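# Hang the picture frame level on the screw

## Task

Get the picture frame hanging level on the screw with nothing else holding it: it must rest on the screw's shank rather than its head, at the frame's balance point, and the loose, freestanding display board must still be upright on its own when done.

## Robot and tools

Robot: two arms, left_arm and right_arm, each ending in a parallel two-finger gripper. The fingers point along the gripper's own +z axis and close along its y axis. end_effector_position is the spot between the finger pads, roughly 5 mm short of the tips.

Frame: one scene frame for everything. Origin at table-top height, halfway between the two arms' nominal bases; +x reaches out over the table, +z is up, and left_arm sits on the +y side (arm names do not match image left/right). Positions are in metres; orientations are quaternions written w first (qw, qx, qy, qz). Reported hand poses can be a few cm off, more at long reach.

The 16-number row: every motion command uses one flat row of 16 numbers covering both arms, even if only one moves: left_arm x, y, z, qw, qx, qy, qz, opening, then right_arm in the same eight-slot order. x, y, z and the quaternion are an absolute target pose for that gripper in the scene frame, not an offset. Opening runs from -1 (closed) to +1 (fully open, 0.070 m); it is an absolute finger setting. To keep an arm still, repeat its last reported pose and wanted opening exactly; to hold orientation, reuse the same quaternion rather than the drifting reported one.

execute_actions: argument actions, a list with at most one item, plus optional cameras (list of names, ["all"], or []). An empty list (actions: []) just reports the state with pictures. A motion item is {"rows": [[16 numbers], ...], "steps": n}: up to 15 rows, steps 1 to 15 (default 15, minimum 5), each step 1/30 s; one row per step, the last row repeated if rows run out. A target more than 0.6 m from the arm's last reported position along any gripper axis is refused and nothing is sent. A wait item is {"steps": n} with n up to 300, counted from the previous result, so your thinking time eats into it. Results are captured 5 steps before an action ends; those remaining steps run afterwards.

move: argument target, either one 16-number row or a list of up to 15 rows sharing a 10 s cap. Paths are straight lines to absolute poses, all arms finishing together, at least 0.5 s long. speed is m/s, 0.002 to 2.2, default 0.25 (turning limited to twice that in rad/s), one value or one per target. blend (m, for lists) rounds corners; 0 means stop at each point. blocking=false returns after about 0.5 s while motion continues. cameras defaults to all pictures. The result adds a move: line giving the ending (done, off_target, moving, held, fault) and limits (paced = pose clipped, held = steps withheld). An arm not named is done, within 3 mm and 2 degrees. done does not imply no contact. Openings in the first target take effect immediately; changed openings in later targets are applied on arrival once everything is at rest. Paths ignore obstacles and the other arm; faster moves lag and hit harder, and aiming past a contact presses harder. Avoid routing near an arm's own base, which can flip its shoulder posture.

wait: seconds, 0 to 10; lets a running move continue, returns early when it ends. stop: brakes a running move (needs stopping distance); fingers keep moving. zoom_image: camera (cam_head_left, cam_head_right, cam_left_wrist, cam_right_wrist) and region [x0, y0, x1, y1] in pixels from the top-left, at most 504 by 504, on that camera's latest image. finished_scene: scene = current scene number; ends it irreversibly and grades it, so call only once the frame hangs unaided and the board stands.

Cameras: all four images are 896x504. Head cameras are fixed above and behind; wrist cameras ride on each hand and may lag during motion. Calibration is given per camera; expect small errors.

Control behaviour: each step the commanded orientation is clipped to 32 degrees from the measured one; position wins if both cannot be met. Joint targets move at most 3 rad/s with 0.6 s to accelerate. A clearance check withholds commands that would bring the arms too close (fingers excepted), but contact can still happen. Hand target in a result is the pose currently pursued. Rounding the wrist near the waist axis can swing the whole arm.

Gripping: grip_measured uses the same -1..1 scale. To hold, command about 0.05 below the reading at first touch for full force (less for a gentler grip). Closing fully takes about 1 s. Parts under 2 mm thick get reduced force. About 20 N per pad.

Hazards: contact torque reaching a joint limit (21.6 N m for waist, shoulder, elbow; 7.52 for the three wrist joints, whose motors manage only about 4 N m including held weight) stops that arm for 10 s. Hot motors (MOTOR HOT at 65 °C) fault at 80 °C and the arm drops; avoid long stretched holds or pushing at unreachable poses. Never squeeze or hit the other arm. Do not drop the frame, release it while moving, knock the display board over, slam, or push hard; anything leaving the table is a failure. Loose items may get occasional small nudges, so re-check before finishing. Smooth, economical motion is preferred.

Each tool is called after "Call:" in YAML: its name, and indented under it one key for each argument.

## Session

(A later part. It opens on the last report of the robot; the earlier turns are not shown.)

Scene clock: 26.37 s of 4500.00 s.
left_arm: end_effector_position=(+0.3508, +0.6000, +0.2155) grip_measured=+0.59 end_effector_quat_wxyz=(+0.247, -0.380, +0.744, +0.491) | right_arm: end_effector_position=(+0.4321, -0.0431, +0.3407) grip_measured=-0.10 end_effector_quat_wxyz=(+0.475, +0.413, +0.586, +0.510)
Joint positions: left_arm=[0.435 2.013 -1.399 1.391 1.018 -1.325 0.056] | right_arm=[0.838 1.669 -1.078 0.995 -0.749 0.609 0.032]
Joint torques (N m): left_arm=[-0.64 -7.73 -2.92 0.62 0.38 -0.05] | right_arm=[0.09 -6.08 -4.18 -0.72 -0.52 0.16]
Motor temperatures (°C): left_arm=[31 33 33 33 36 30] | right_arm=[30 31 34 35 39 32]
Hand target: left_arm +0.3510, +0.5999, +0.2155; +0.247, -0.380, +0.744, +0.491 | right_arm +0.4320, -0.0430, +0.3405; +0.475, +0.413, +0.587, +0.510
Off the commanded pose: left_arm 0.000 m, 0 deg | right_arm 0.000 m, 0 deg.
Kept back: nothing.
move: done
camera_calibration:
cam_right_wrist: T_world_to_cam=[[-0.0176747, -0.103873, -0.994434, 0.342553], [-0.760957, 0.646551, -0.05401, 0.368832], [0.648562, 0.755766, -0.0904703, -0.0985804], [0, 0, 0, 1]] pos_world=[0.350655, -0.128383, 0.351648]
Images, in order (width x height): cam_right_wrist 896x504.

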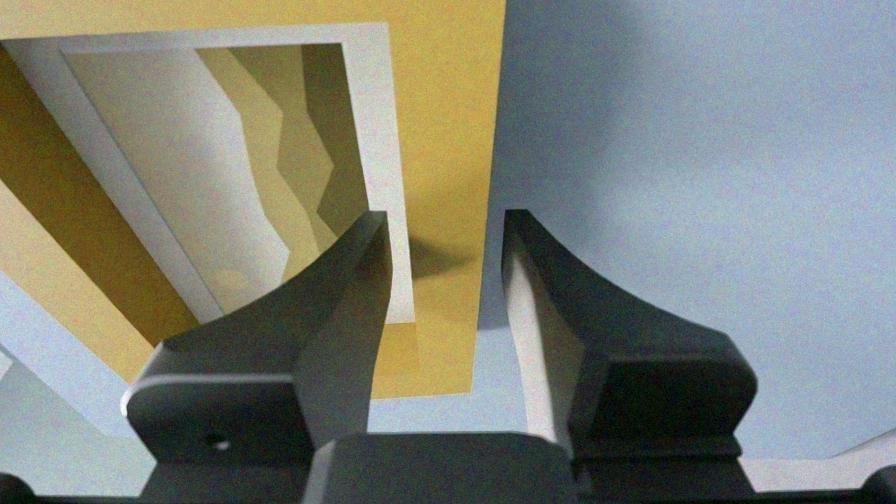

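Call:
move:
  target: [0.351,0.5999,0.2155,0.247,-0.38,0.744,0.491,0.59,0.432,-0.043,0.3407,0.475,0.413,0.5866,0.5098,-0.45]
  cameras: ["cam_right_wrist"]

Call:
zoom_image:
  camera: "cam_right_wrist"
  region: [350, 130, 550, 280]

Scene clock: 27.43 s of 4500.00 s.
left_arm: end_effector_position=(+0.3508, +0.6000, +0.2155) grip_measured=+0.59 end_effector_quat_wxyz=(+0.247, -0.380, +0.744, +0.491) | right_arm: end_effector_position=(+0.4321, -0.0431, +0.3407) grip_measured=-0.44 end_effector_quat_wxyz=(+0.475, +0.413, +0.586, +0.510)
Joint positions: left_arm=[0.435 2.013 -1.399 1.391 1.018 -1.325 0.056] | right_arm=[0.838 1.669 -1.078 0.995 -0.749 0.609 0.02]
Joint torques (N m): left_arm=[-0.38 -7.8 -3.06 0.63 0.35 -0.06] | right_arm=[0.82 -6.93 -3.44 -0.54 -0.28 -0.26]
Motor temperatures (°C): left_arm=[31 33 33 33 36 30] | right_arm=[30 31 34 35 39 32]
Hand target: left_arm +0.3510, +0.5999, +0.2155; +0.247, -0.380, +0.744, +0.491 | right_arm +0.4320, -0.0430, +0.3407; +0.475, +0.413, +0.587, +0.510
Off the commanded pose: left_arm 0.000 m, 0 deg | right_arm 0.000 m, 0 deg.
Kept back: nothing.
move: done
camera_calibration:
cam_right_wrist: T_world_to_cam=[[-0.0176747, -0.103873, -0.994434, 0.342553], [-0.760957, 0.646551, -0.05401, 0.368832], [0.648562, 0.755766, -0.0904703, -0.0985804], [0, 0, 0, 1]] pos_world=[0.350655, -0.128383, 0.351648]
Images, in order (width x height): cam_right_wrist 896x504.

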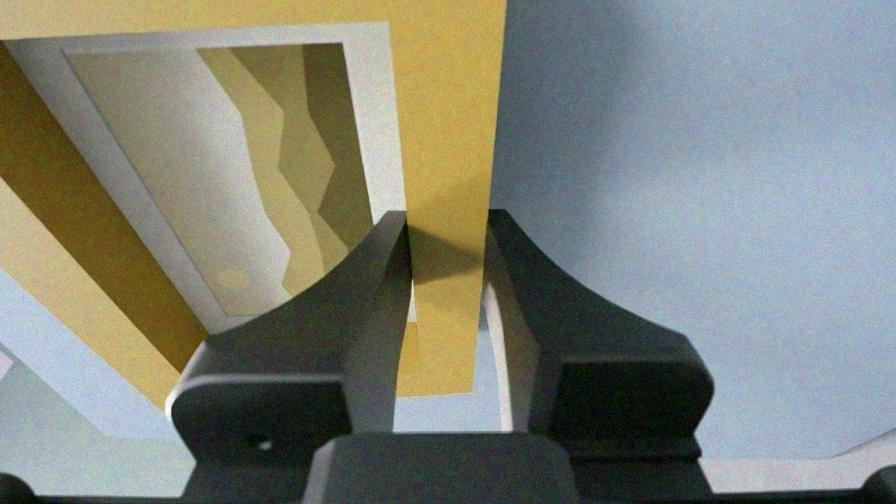

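Scaled by 2.520 from the camera's 896x504 image, which has a finer 1280x720 frame.

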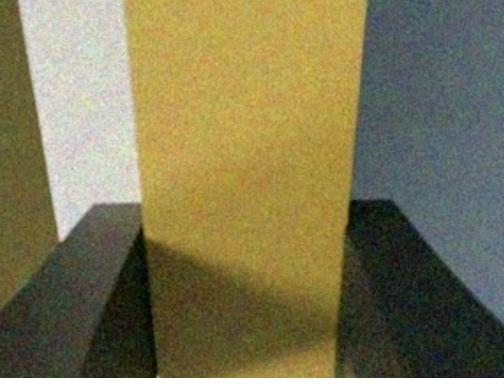

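Call:
move:
  target:
    - [0.351,0.5999,0.2155,0.247,-0.38,0.744,0.491,0.59,0.432,-0.043,0.3407,0.475,0.413,0.5866,0.5098,-0.2]
    - [0.351,0.5999,0.2155,0.247,-0.38,0.744,0.491,0.59,0.438,-0.042,0.3407,0.475,0.413,0.5866,0.5098,-0.2]
    - [0.351,0.5999,0.2155,0.247,-0.38,0.744,0.491,0.59,0.438,-0.042,0.3407,0.475,0.413,0.5866,0.5098,-0.53]
  speed: 0.03

Call:
zoom_image:
  camera: "cam_head_right"
  region: [400, 20, 520, 140]

Scene clock: 29.40 s of 4500.00 s.
left_arm: end_effector_position=(+0.3508, +0.6000, +0.2155) grip_measured=+0.59 end_effector_quat_wxyz=(+0.247, -0.380, +0.744, +0.491) | right_arm: end_effector_position=(+0.4380, -0.0420, +0.3414) grip_measured=-0.43 end_effector_quat_wxyz=(+0.476, +0.412, +0.586, +0.510)
Joint positions: left_arm=[0.435 2.013 -1.399 1.391 1.018 -1.325 0.056] | right_arm=[0.827 1.683 -1.099 0.986 -0.737 0.61 0.02]
Joint torques (N m): left_arm=[-0.45 -7.82 -3.04 0.65 0.34 -0.01] | right_arm=[0.12 -6.09 -3.8 -0.38 -0.45 0.18]
Motor temperatures (°C): left_arm=[31 33 33 33 36 30] | right_arm=[30 31 34 35 39 32]
Hand target: left_arm +0.3510, +0.5999, +0.2155; +0.247, -0.380, +0.744, +0.491 | right_arm +0.4380, -0.0420, +0.3407; +0.475, +0.413, +0.587, +0.510
Off the commanded pose: left_arm 0.000 m, 0 deg | right_arm 0.001 m, 0 deg.
Kept back: nothing.
move: done
camera_calibration:
cam_left_wrist: T_world_to_cam=[[0.800807, -0.211152, -0.560466, -0.0299846], [-0.482053, -0.782585, -0.393935, 0.724154], [-0.355432, 0.585641, -0.728487, 0.0520217], [0, 0, 0, 1]] pos_world=[0.391583, 0.529915, 0.306362]
cam_right_wrist: T_world_to_cam=[[-0.0159835, -0.104036, -0.994445, 0.342739], [-0.761269, 0.646069, -0.055354, 0.373154], [0.648239, 0.756156, -0.0895256, -0.103211], [0, 0, 0, 1]] pos_world=[0.356454, -0.127382, 0.35225]

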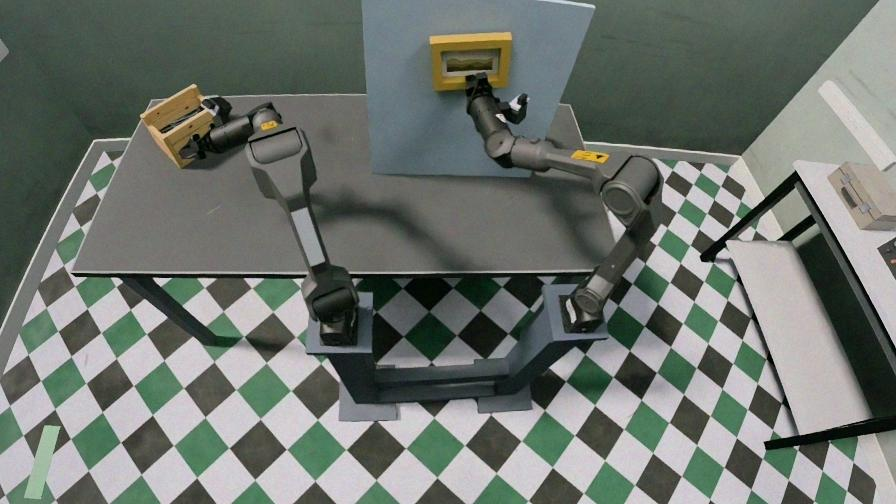

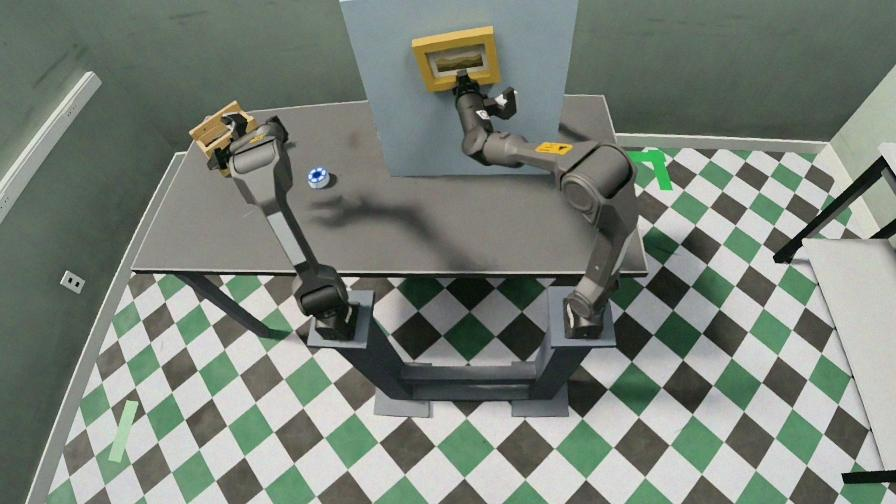

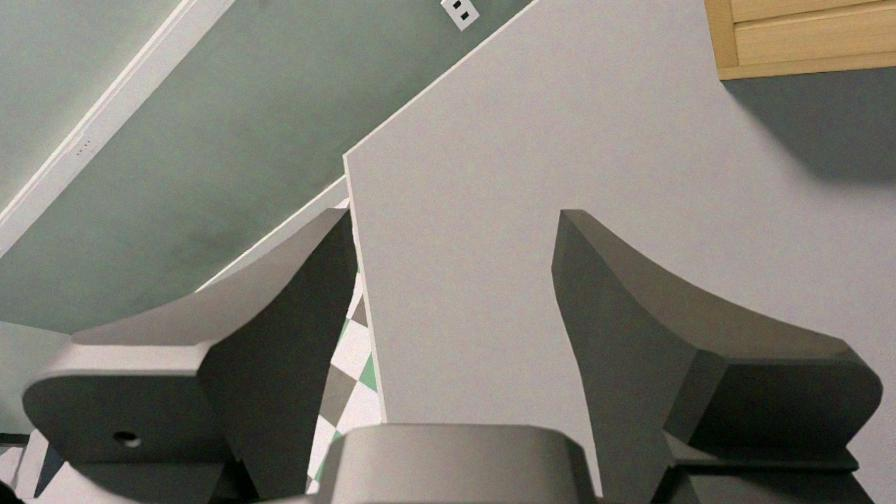

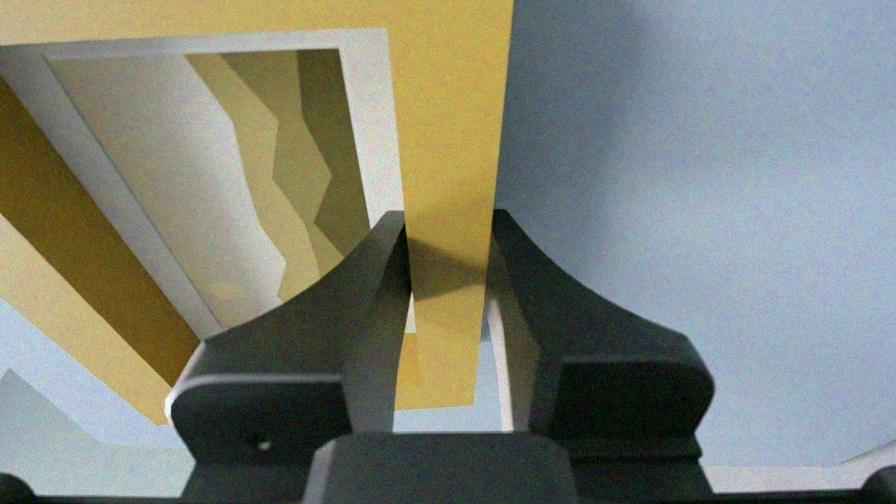

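Scaled by 4.200 from the camera's 896x504 image, which has a finer 1280x720 frame.

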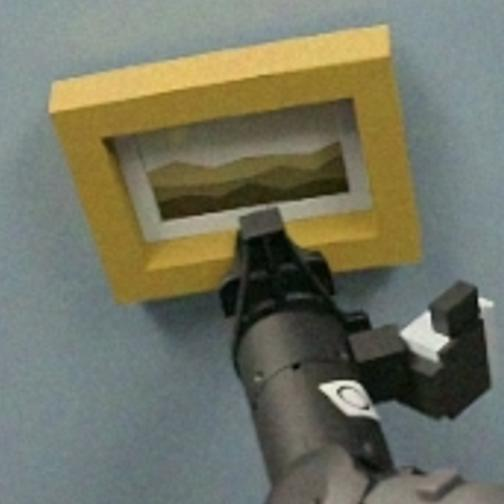

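Call:
move:
  target:
    - [0.351,0.5999,0.2155,0.247,-0.38,0.744,0.491,0.59,0.438,-0.042,0.3455,0.475,0.413,0.5866,0.5098,-0.53]
    - [0.351,0.5999,0.2155,0.247,-0.38,0.744,0.491,0.59,0.438,-0.0356,0.3455,0.445,0.445,0.5495,0.5495,-0.53]
  speed: 0.03

Call:
zoom_image:
  camera: "cam_head_right"
  region: [400, 20, 520, 140]

Call:
zoom_image:
  camera: "cam_head_left"
  region: [415, 20, 535, 140]

Scene clock: 32.87 s of 4500.00 s.
left_arm: end_effector_position=(+0.3508, +0.6000, +0.2155) grip_measured=+0.59 end_effector_quat_wxyz=(+0.247, -0.380, +0.744, +0.491) | right_arm: end_effector_position=(+0.4380, -0.0358, +0.3453) grip_measured=-0.43 end_effector_quat_wxyz=(+0.445, +0.445, +0.550, +0.549)
Joint positions: left_arm=[0.435 2.013 -1.399 1.391 1.018 -1.325 0.056] | right_arm=[0.839 1.7 -1.112 0.966 -0.766 0.765 0.02]
Joint torques (N m): left_arm=[-0.55 -7.98 -3.02 0.72 0.3 0] | right_arm=[-0.43 -6.71 -5.3 -0.78 -0.95 0.04]
Motor temperatures (°C): left_arm=[31 33 33 33 36 30] | right_arm=[30 31 34 35 39 32]
Hand target: left_arm +0.3510, +0.5999, +0.2155; +0.247, -0.380, +0.744, +0.491 | right_arm +0.4380, -0.0356, +0.3455; +0.445, +0.445, +0.550, +0.550
Off the commanded pose: left_arm 0.000 m, 0 deg | right_arm 0.000 m, 0 deg.
Kept back: nothing.
move: done
camera_calibration:
cam_left_wrist: T_world_to_cam=[[0.800807, -0.211152, -0.560466, -0.0299846], [-0.482053, -0.782585, -0.393935, 0.724154], [-0.355432, 0.585641, -0.728487, 0.0520217], [0, 0, 0, 1]] pos_world=[0.391583, 0.529915, 0.306362]
cam_right_wrist: T_world_to_cam=[[-0.0184066, 0.0360667, -0.99918, 0.355035], [-0.7612, 0.647438, 0.0373927, 0.337412], [0.648256, 0.761264, 0.0155368, -0.143741], [0, 0, 0, 1]] pos_world=[0.356554, -0.121834, 0.34436]

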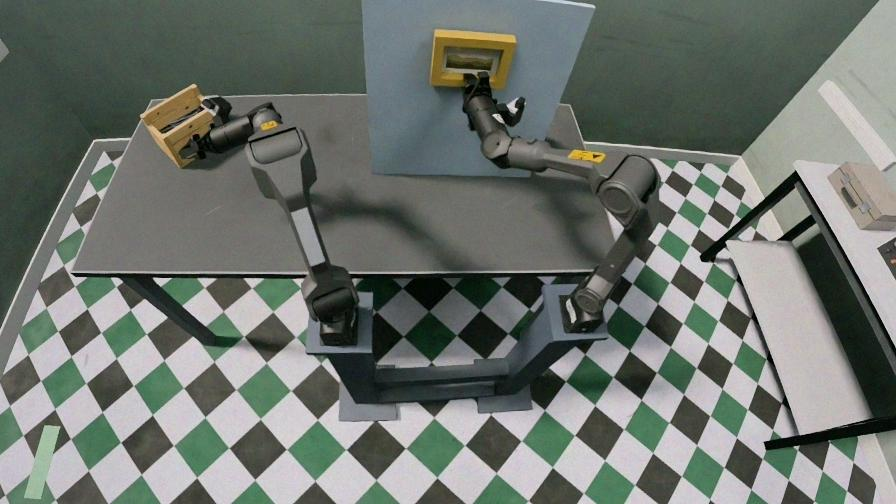

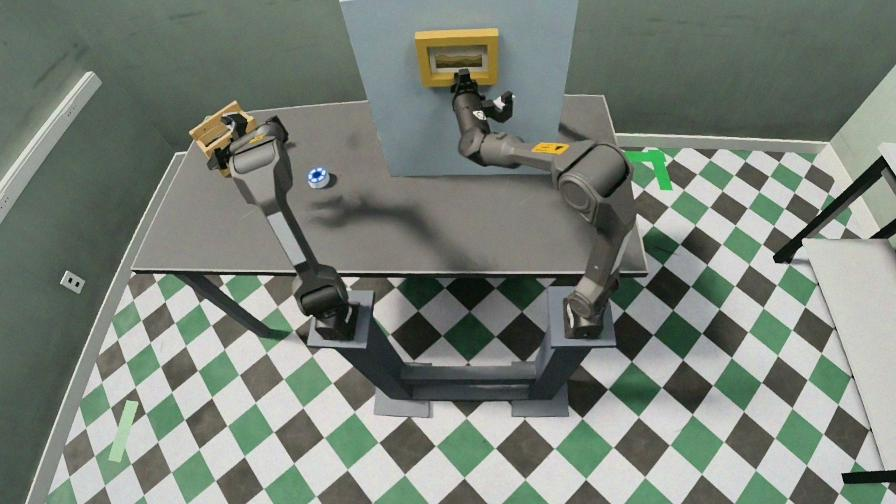

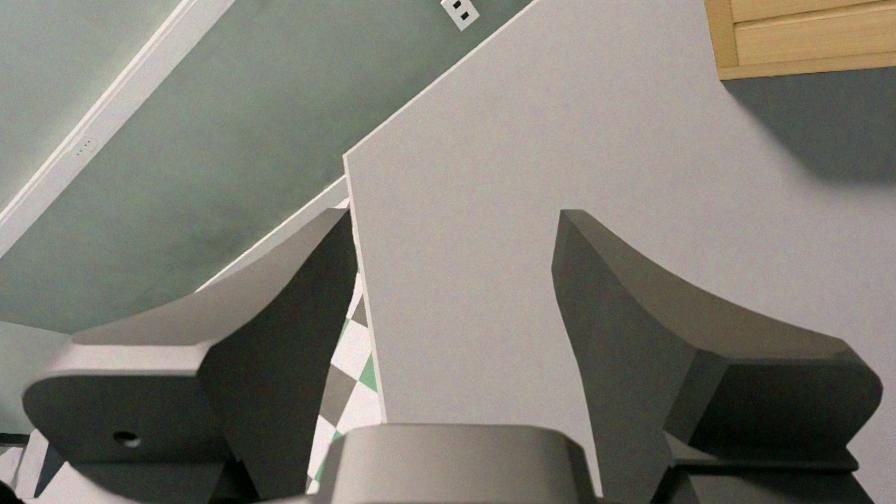

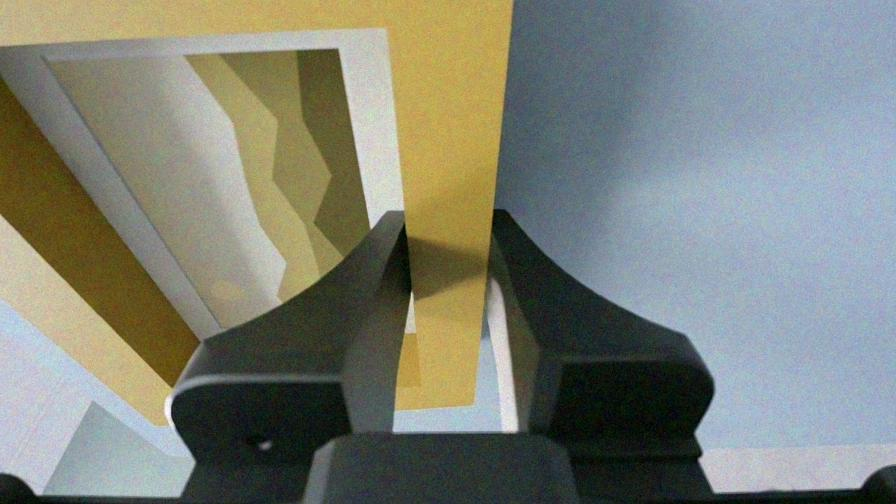

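Scaled by 4.200 from the camera's 896x504 image, which has a finer 1280x720 frame.

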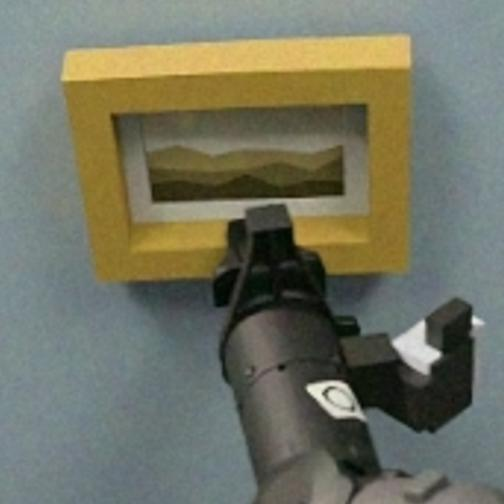

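Scaled by 4.200 from the camera's 896x504 image, which has a finer 1280x720 frame.

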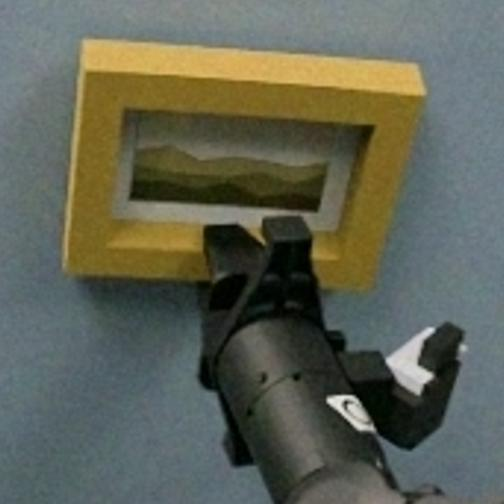

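Call:
move:
  target: [0.351,0.5999,0.2155,0.247,-0.38,0.744,0.491,0.59,0.438,-0.0356,0.3405,0.445,0.445,0.5495,0.5495,-0.53]
  speed: 0.02
  cameras: []

Scene clock: 34.03 s of 4500.00 s.
left_arm: end_effector_position=(+0.3508, +0.6000, +0.2155) grip_measured=+0.59 end_effector_quat_wxyz=(+0.247, -0.380, +0.744, +0.491) | right_arm: end_effector_position=(+0.4380, -0.0356, +0.3422) grip_measured=-0.44 end_effector_quat_wxyz=(+0.446, +0.444, +0.549, +0.551)
Joint positions: left_arm=[0.435 2.013 -1.399 1.391 1.018 -1.325 0.056] | right_arm=[0.839 1.706 -1.102 0.947 -0.778 0.787 0.02]
Joint torques (N m): left_arm=[-0.61 -7.72 -2.96 0.7 0.3 0.02] | right_arm=[-0.68 -4.81 -2.5 0.27 -0.55 0.47]
Motor temperatures (°C): left_arm=[31 33 33 33 36 30] | right_arm=[30 31 34 35 39 32]
Hand target: left_arm +0.3510, +0.5999, +0.2155; +0.247, -0.380, +0.744, +0.491 | right_arm +0.4380, -0.0356, +0.3405; +0.445, +0.445, +0.550, +0.550
Off the commanded pose: left_arm 0.000 m, 0 deg | right_arm 0.002 m, 0 deg.
Kept back: nothing.
move: done
No camera images: "cameras" was empty.

Call:
move:
  target:
    - [0.351,0.5999,0.2155,0.247,-0.38,0.744,0.491,0.59,0.438,-0.0356,0.3418,0.445,0.445,0.5495,0.5495,-0.47]
    - [0.351,0.5999,0.2155,0.247,-0.38,0.744,0.491,0.59,0.438,-0.0356,0.3418,0.445,0.445,0.5495,0.5495,-0.4]
    - [0.351,0.5999,0.2155,0.247,-0.38,0.744,0.491,0.59,0.438,-0.0356,0.3418,0.445,0.445,0.5495,0.5495,-0.2]
  speed: 0.02

Call:
zoom_image:
  camera: "cam_head_right"
  region: [400, 20, 520, 140]

Call:
zoom_image:
  camera: "cam_head_left"
  region: [415, 20, 535, 140]

Scene clock: 36.07 s of 4500.00 s.
left_arm: end_effector_position=(+0.3508, +0.6000, +0.2155) grip_measured=+0.59 end_effector_quat_wxyz=(+0.247, -0.380, +0.744, +0.491) | right_arm: end_effector_position=(+0.4382, -0.0357, +0.3411) grip_measured=-0.20 end_effector_quat_wxyz=(+0.445, +0.446, +0.550, +0.549)
Joint positions: left_arm=[0.435 2.013 -1.399 1.391 1.018 -1.325 0.056] | right_arm=[0.839 1.706 -1.103 0.955 -0.773 0.782 0.028]
Joint torques (N m): left_arm=[-0.38 -7.92 -2.97 0.73 0.25 0.01] | right_arm=[0.69 -7.08 -4.3 -0.8 -0.7 0.04]
Motor temperatures (°C): left_arm=[31 33 33 33 36 30] | right_arm=[30 31 34 35 39 32]
Hand target: left_arm +0.3510, +0.5999, +0.2155; +0.247, -0.380, +0.744, +0.491 | right_arm +0.4380, -0.0356, +0.3418; +0.445, +0.445, +0.550, +0.550
Off the commanded pose: left_arm 0.000 m, 0 deg | right_arm 0.001 m, 0 deg.
Kept back: nothing.
move: done
camera_calibration:
cam_left_wrist: T_world_to_cam=[[0.800807, -0.211152, -0.560466, -0.0299846], [-0.482053, -0.782585, -0.393935, 0.724154], [-0.355432, 0.585641, -0.728487, 0.0520217], [0, 0, 0, 1]] pos_world=[0.391583, 0.529915, 0.306362]
cam_right_wrist: T_world_to_cam=[[-0.0196582, 0.0355943, -0.999173, 0.35132], [-0.761106, 0.647511, 0.0380411, 0.337332], [0.648329, 0.761225, 0.0143622, -0.143449], [0, 0, 0, 1]] pos_world=[0.356654, -0.121734, 0.340257]

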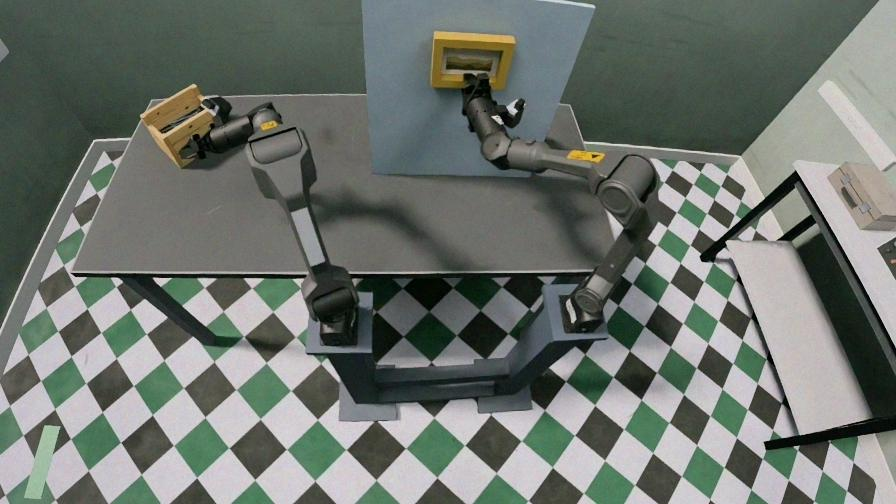

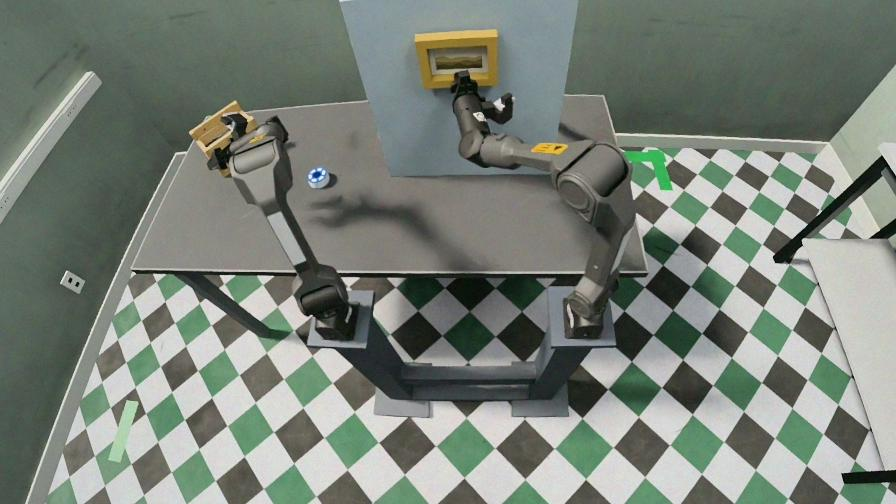

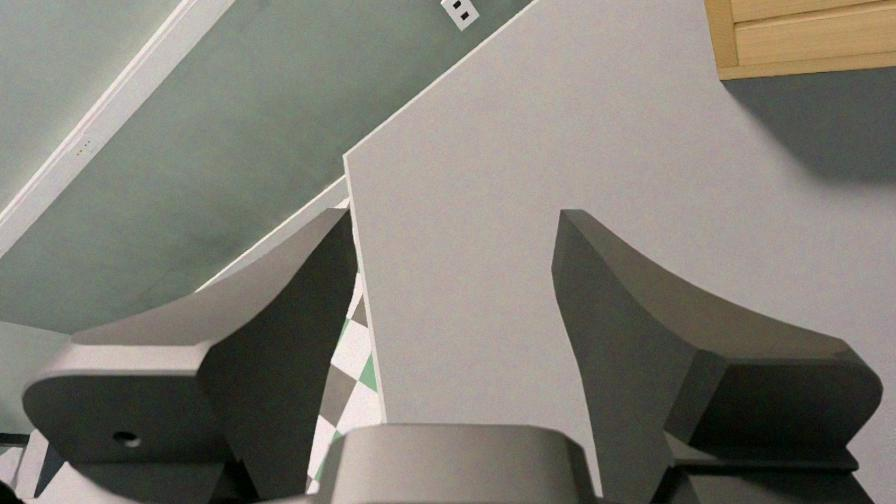

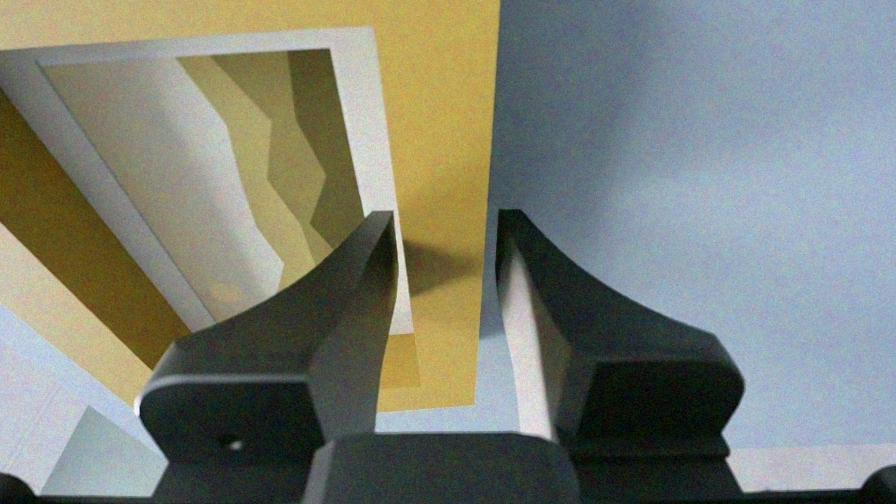

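Scaled by 4.200 from the camera's 896x504 image, which has a finer 1280x720 frame.

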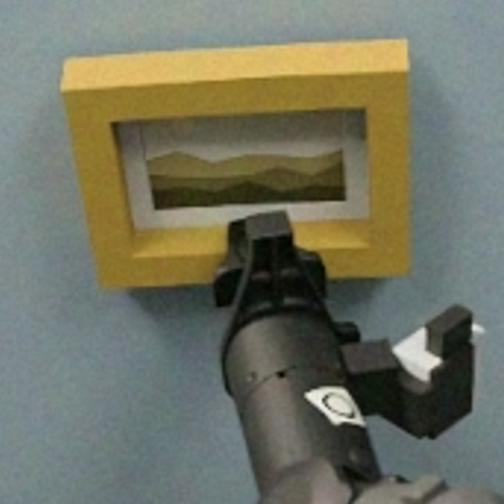

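Scaled by 4.200 from the camera's 896x504 image, which has a finer 1280x720 frame.

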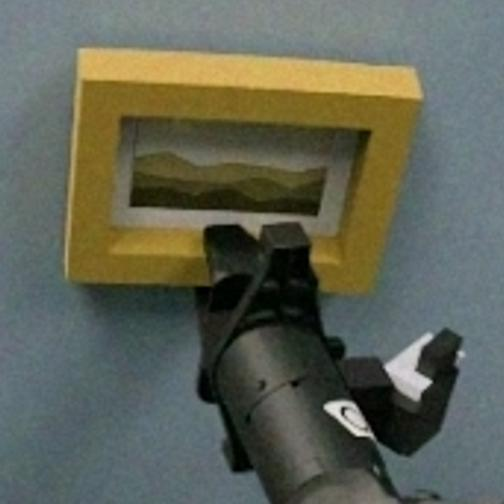

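Call:
zoom_image:
  camera: "cam_head_left"
  region: [180, 250, 280, 290]

Call:
zoom_image:
  camera: "cam_head_left"
  region: [440, 250, 540, 290]

Call:
zoom_image:
  camera: "cam_head_right"
  region: [180, 250, 280, 290]

Call:
zoom_image:
  camera: "cam_head_right"
  region: [440, 250, 540, 290]

Scaled by 5.040 from the camera's 896x504 image, which has a finer 1280x720 frame.

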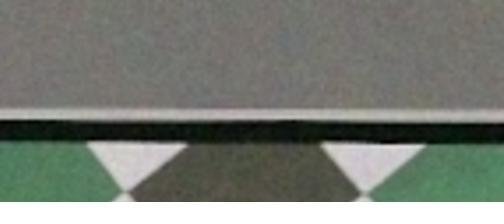

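Scaled by 5.040 from the camera's 896x504 image, which has a finer 1280x720 frame.

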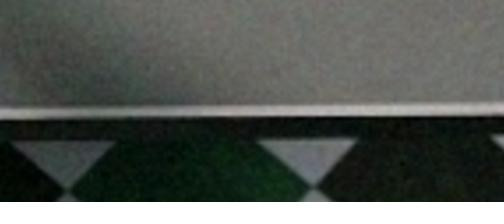

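Scaled by 5.040 from the camera's 896x504 image, which has a finer 1280x720 frame.

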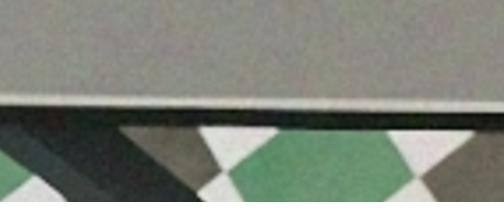

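Scaled by 5.040 from the camera's 896x504 image, which has a finer 1280x720 frame.

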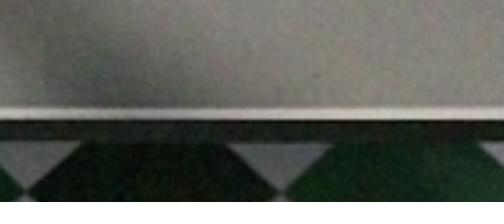

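Call:
move:
  target:
    - [0.351,0.5999,0.2155,0.247,-0.38,0.744,0.491,0.59,0.438,-0.0357,0.3408,0.445,0.445,0.5495,0.5495,0.0]
    - [0.351,0.5999,0.2155,0.247,-0.38,0.744,0.491,0.59,0.28,-0.069,0.3408,0.445,0.445,0.5495,0.5495,0.0]
  speed: 0.08

Call:
zoom_image:
  camera: "cam_head_right"
  region: [400, 20, 510, 100]

Call:
zoom_image:
  camera: "cam_head_left"
  region: [415, 20, 525, 100]

Call:
zoom_image:
  camera: "cam_head_left"
  region: [350, 0, 610, 190]

Call:
zoom_image:
  camera: "cam_head_right"
  region: [330, 0, 590, 190]

Scene clock: 41.60 s of 4500.00 s.
left_arm: end_effector_position=(+0.3508, +0.6000, +0.2155) grip_measured=+0.59 end_effector_quat_wxyz=(+0.247, -0.380, +0.744, +0.491) | right_arm: end_effector_position=(+0.2799, -0.0692, +0.3408) grip_measured=+0.00 end_effector_quat_wxyz=(+0.445, +0.445, +0.549, +0.549)
Joint positions: left_arm=[0.435 2.013 -1.399 1.391 1.018 -1.325 0.056] | right_arm=[1.331 1.334 -0.688 1.306 -1.174 0.612 0.035]
Joint torques (N m): left_arm=[-0.35 -8.06 -2.56 0.77 0.2 0] | right_arm=[-0.48 -3.18 -3.65 -1.07 -0.36 0.01]
Motor temperatures (°C): left_arm=[31 33 33 33 36 30] | right_arm=[30 31 34 35 39 32]
Hand target: left_arm +0.3510, +0.5999, +0.2155; +0.247, -0.380, +0.744, +0.491 | right_arm +0.2800, -0.0690, +0.3408; +0.445, +0.445, +0.550, +0.550
Off the commanded pose: left_arm 0.000 m, 0 deg | right_arm 0.000 m, 0 deg.
Kept back: nothing.
move: done
camera_calibration:
cam_left_wrist: T_world_to_cam=[[0.800807, -0.211152, -0.560466, -0.0299846], [-0.482053, -0.782585, -0.393935, 0.724154], [-0.355432, 0.585641, -0.728487, 0.0520217], [0, 0, 0, 1]] pos_world=[0.391583, 0.529915, 0.306362]
cam_right_wrist: T_world_to_cam=[[-0.0176889, 0.0356683, -0.999207, 0.348636], [-0.761316, 0.647348, 0.0365857, 0.239066], [0.648139, 0.76136, 0.015704, -0.0157092], [0, 0, 0, 1]] pos_world=[0.198354, -0.155234, 0.33986]

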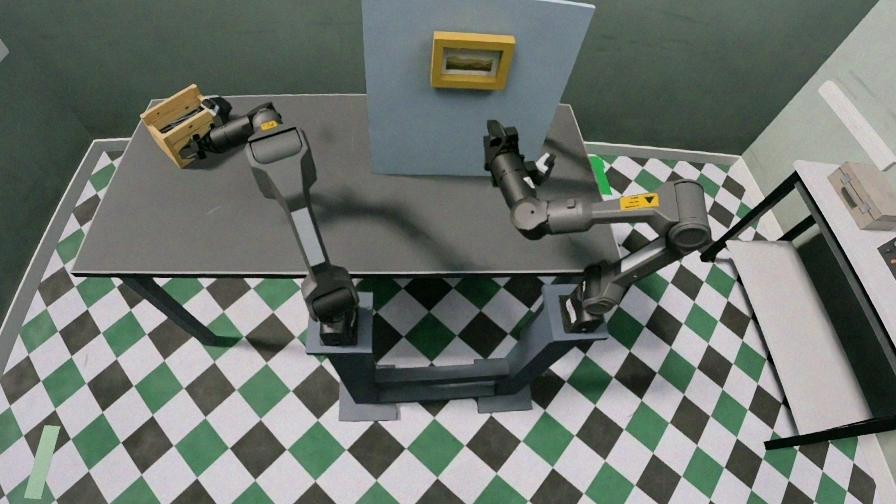

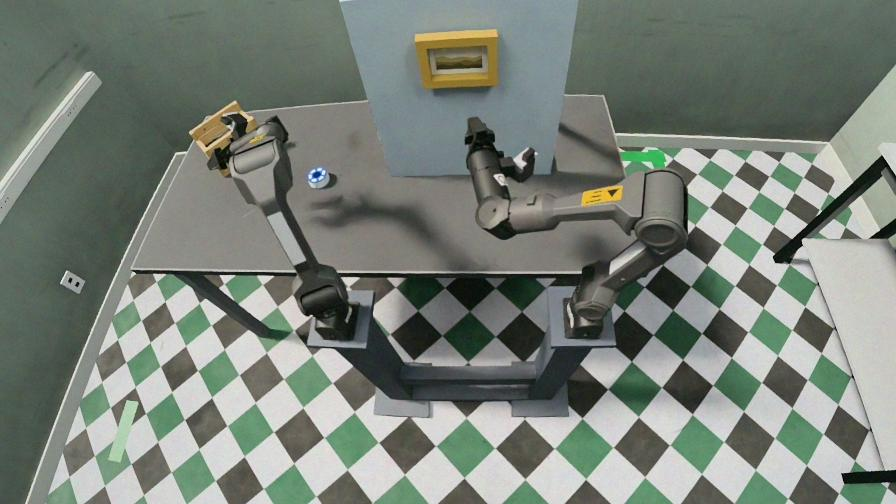

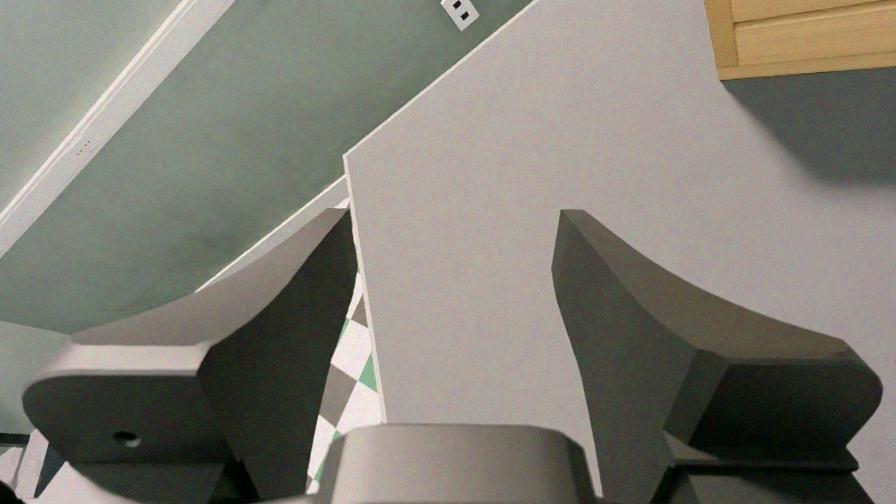

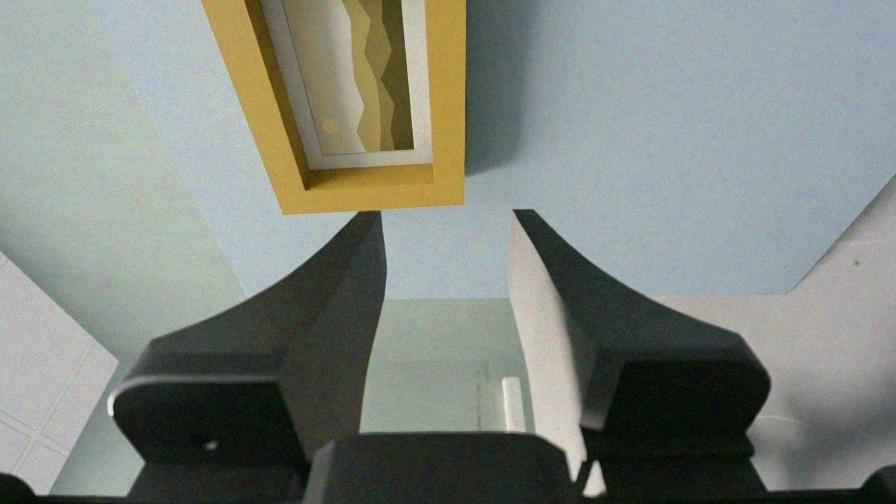

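Scaled by 4.582 from the camera's 896x504 image, which has a finer 1280x720 frame.

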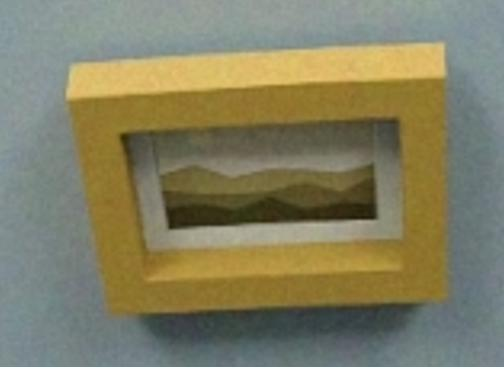

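Scaled by 4.582 from the camera's 896x504 image, which has a finer 1280x720 frame.

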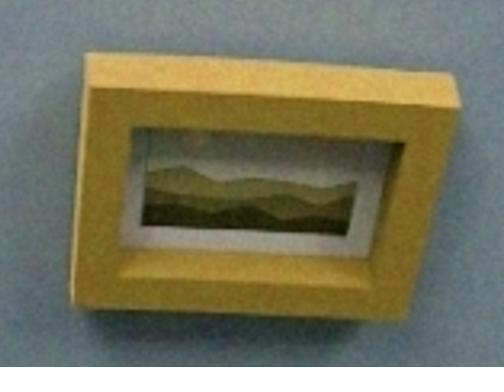

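Scaled by 1.938 from the camera's 896x504 image, which has a finer 1280x720 frame.

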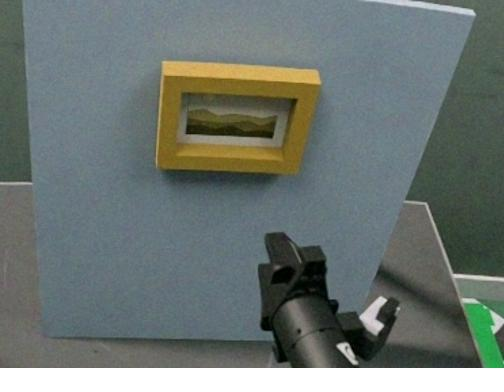

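Scaled by 1.938 from the camera's 896x504 image, which has a finer 1280x720 frame.

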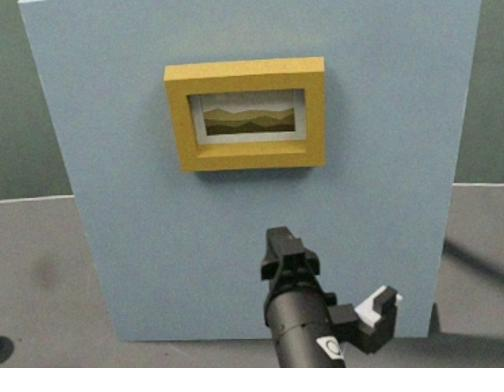

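Call:
zoom_image:
  camera: "cam_right_wrist"
  region: [180, 0, 580, 225]

Scaled by 1.260 from the camera's 896x504 image, which has a finer 1280x720 frame.

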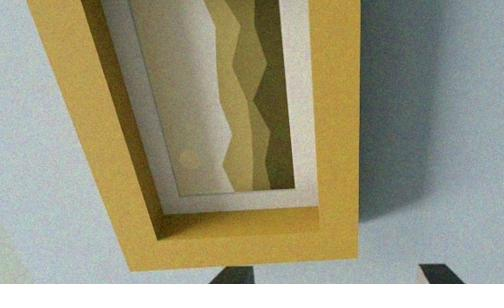

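Call:
move:
  target:
    - [0.351,0.5999,0.2155,0.247,-0.38,0.744,0.491,0.59,0.27,-0.24,0.38,0.675,-0.211,0.675,0.211,-0.5]
    - [0.351,0.5999,0.2155,0.247,-0.38,0.744,0.491,0.59,0.39,-0.25,0.39,0.5963,-0.3799,0.5963,0.3799,-0.5]
  speed: 0.2

Call:
zoom_image:
  camera: "cam_right_wrist"
  region: [250, 0, 750, 350]

Scene clock: 50.70 s of 4500.00 s.
left_arm: end_effector_position=(+0.3508, +0.6000, +0.2155) grip_measured=+0.59 end_effector_quat_wxyz=(+0.247, -0.380, +0.744, +0.491) | right_arm: end_effector_position=(+0.3905, -0.2497, +0.3899) grip_measured=-0.50 end_effector_quat_wxyz=(+0.623, -0.293, +0.678, +0.259)
Joint positions: left_arm=[0.435 2.013 -1.399 1.391 1.018 -1.325 0.056] | right_arm=[-0.41 1.437 -1.077 -1.57 -1.225 1.298 0.018]
Joint torques (N m): left_arm=[-0.09 -8.04 -2.48 0.73 0.21 -0.03] | right_arm=[0.35 -5.45 -3.46 0.99 -0.35 0.11]
Motor temperatures (°C): left_arm=[31 33 33 33 36 30] | right_arm=[30 31 34 35 39 32]
Hand target: left_arm +0.3510, +0.5999, +0.2155; +0.247, -0.380, +0.744, +0.491 | right_arm +0.3902, -0.2496, +0.3900; +0.623, -0.294, +0.678, +0.258
Off the commanded pose: left_arm 0.000 m, 0 deg | right_arm 0.001 m, 20 deg.
joint sent to its limit (right arm) — joint 5 (wrist pitch), lower limit.
Kept back: nothing.
move: off_target (right_arm)
camera_calibration:
cam_left_wrist: T_world_to_cam=[[0.800807, -0.211152, -0.560466, -0.0299846], [-0.482053, -0.782585, -0.393935, 0.724154], [-0.355432, 0.585641, -0.728487, 0.0520217], [0, 0, 0, 1]] pos_world=[0.391583, 0.529915, 0.306362]
cam_right_wrist: T_world_to_cam=[[0.710449, -0.703378, -0.0228394, -0.44346], [-0.490394, -0.471525, -0.732924, 0.353267], [0.504753, 0.531906, -0.679927, 0.319208], [0, 0, 0, 1]] pos_world=[0.327174, -0.315135, 0.465828]

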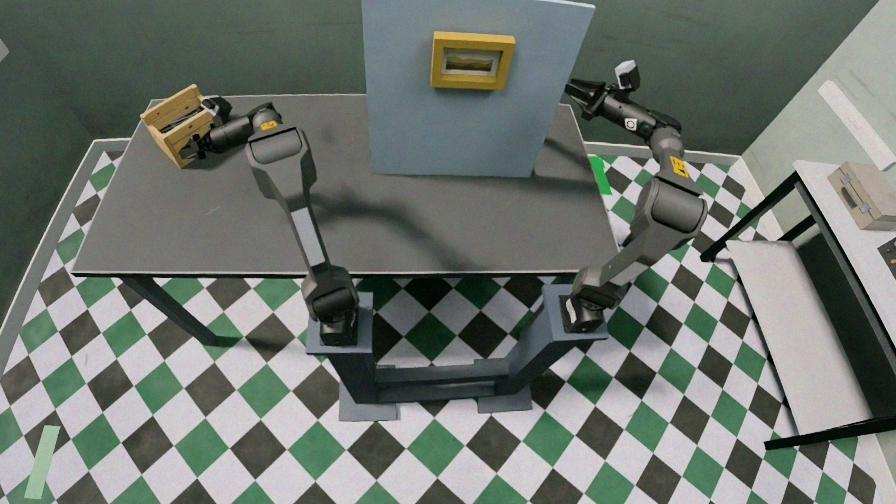

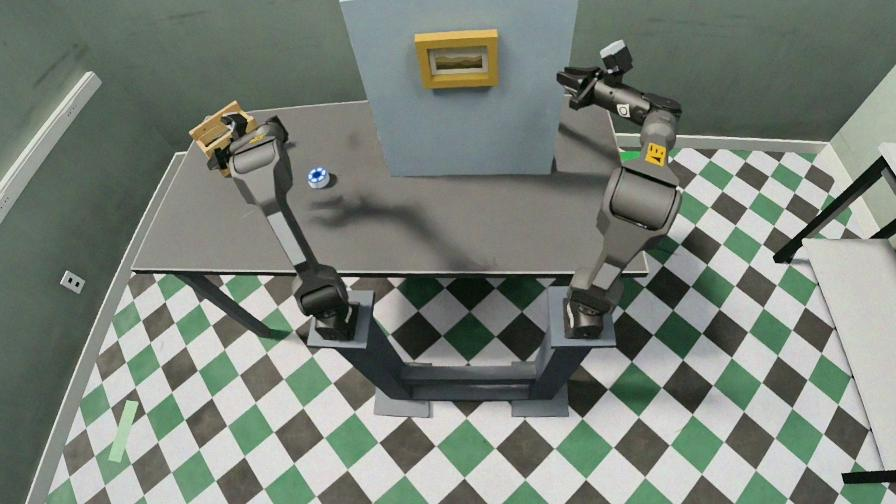

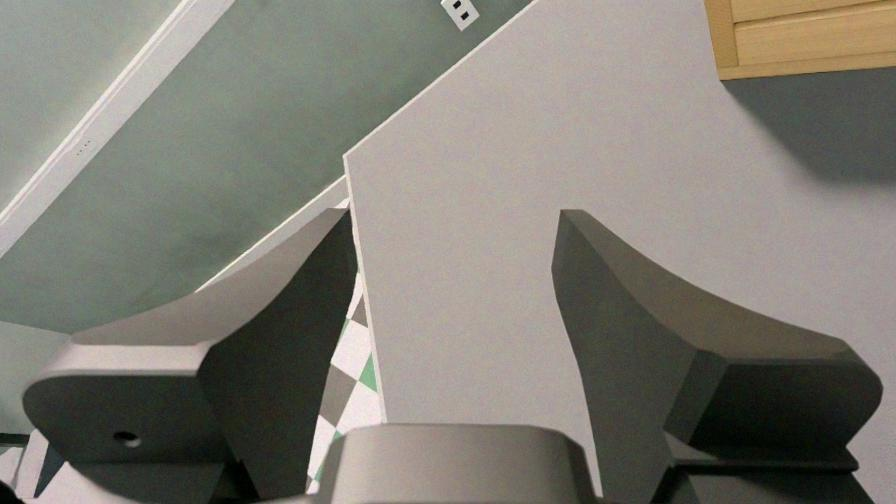

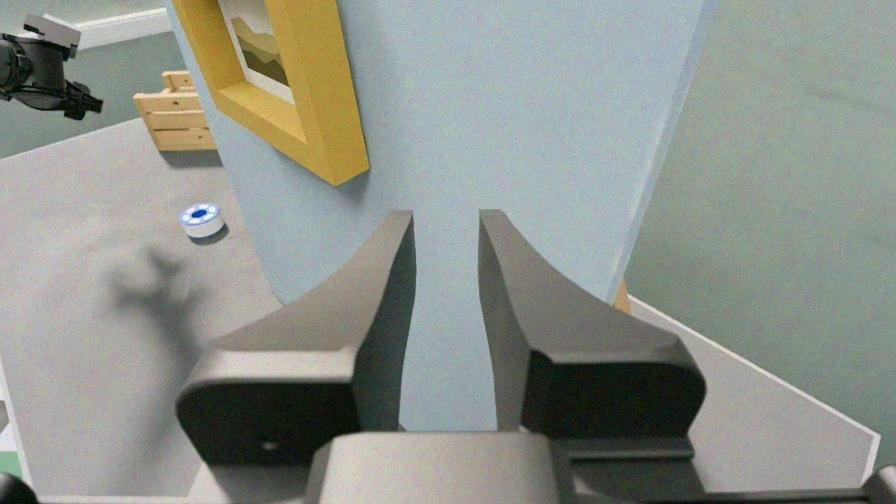

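Scaled by 1.008 from the camera's 896x504 image, which has a finer 1280x720 frame.

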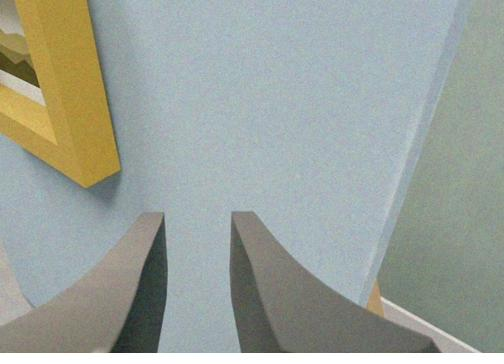

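Call:
finished_scene:
  scene: 1

The scene is finished: the task was done.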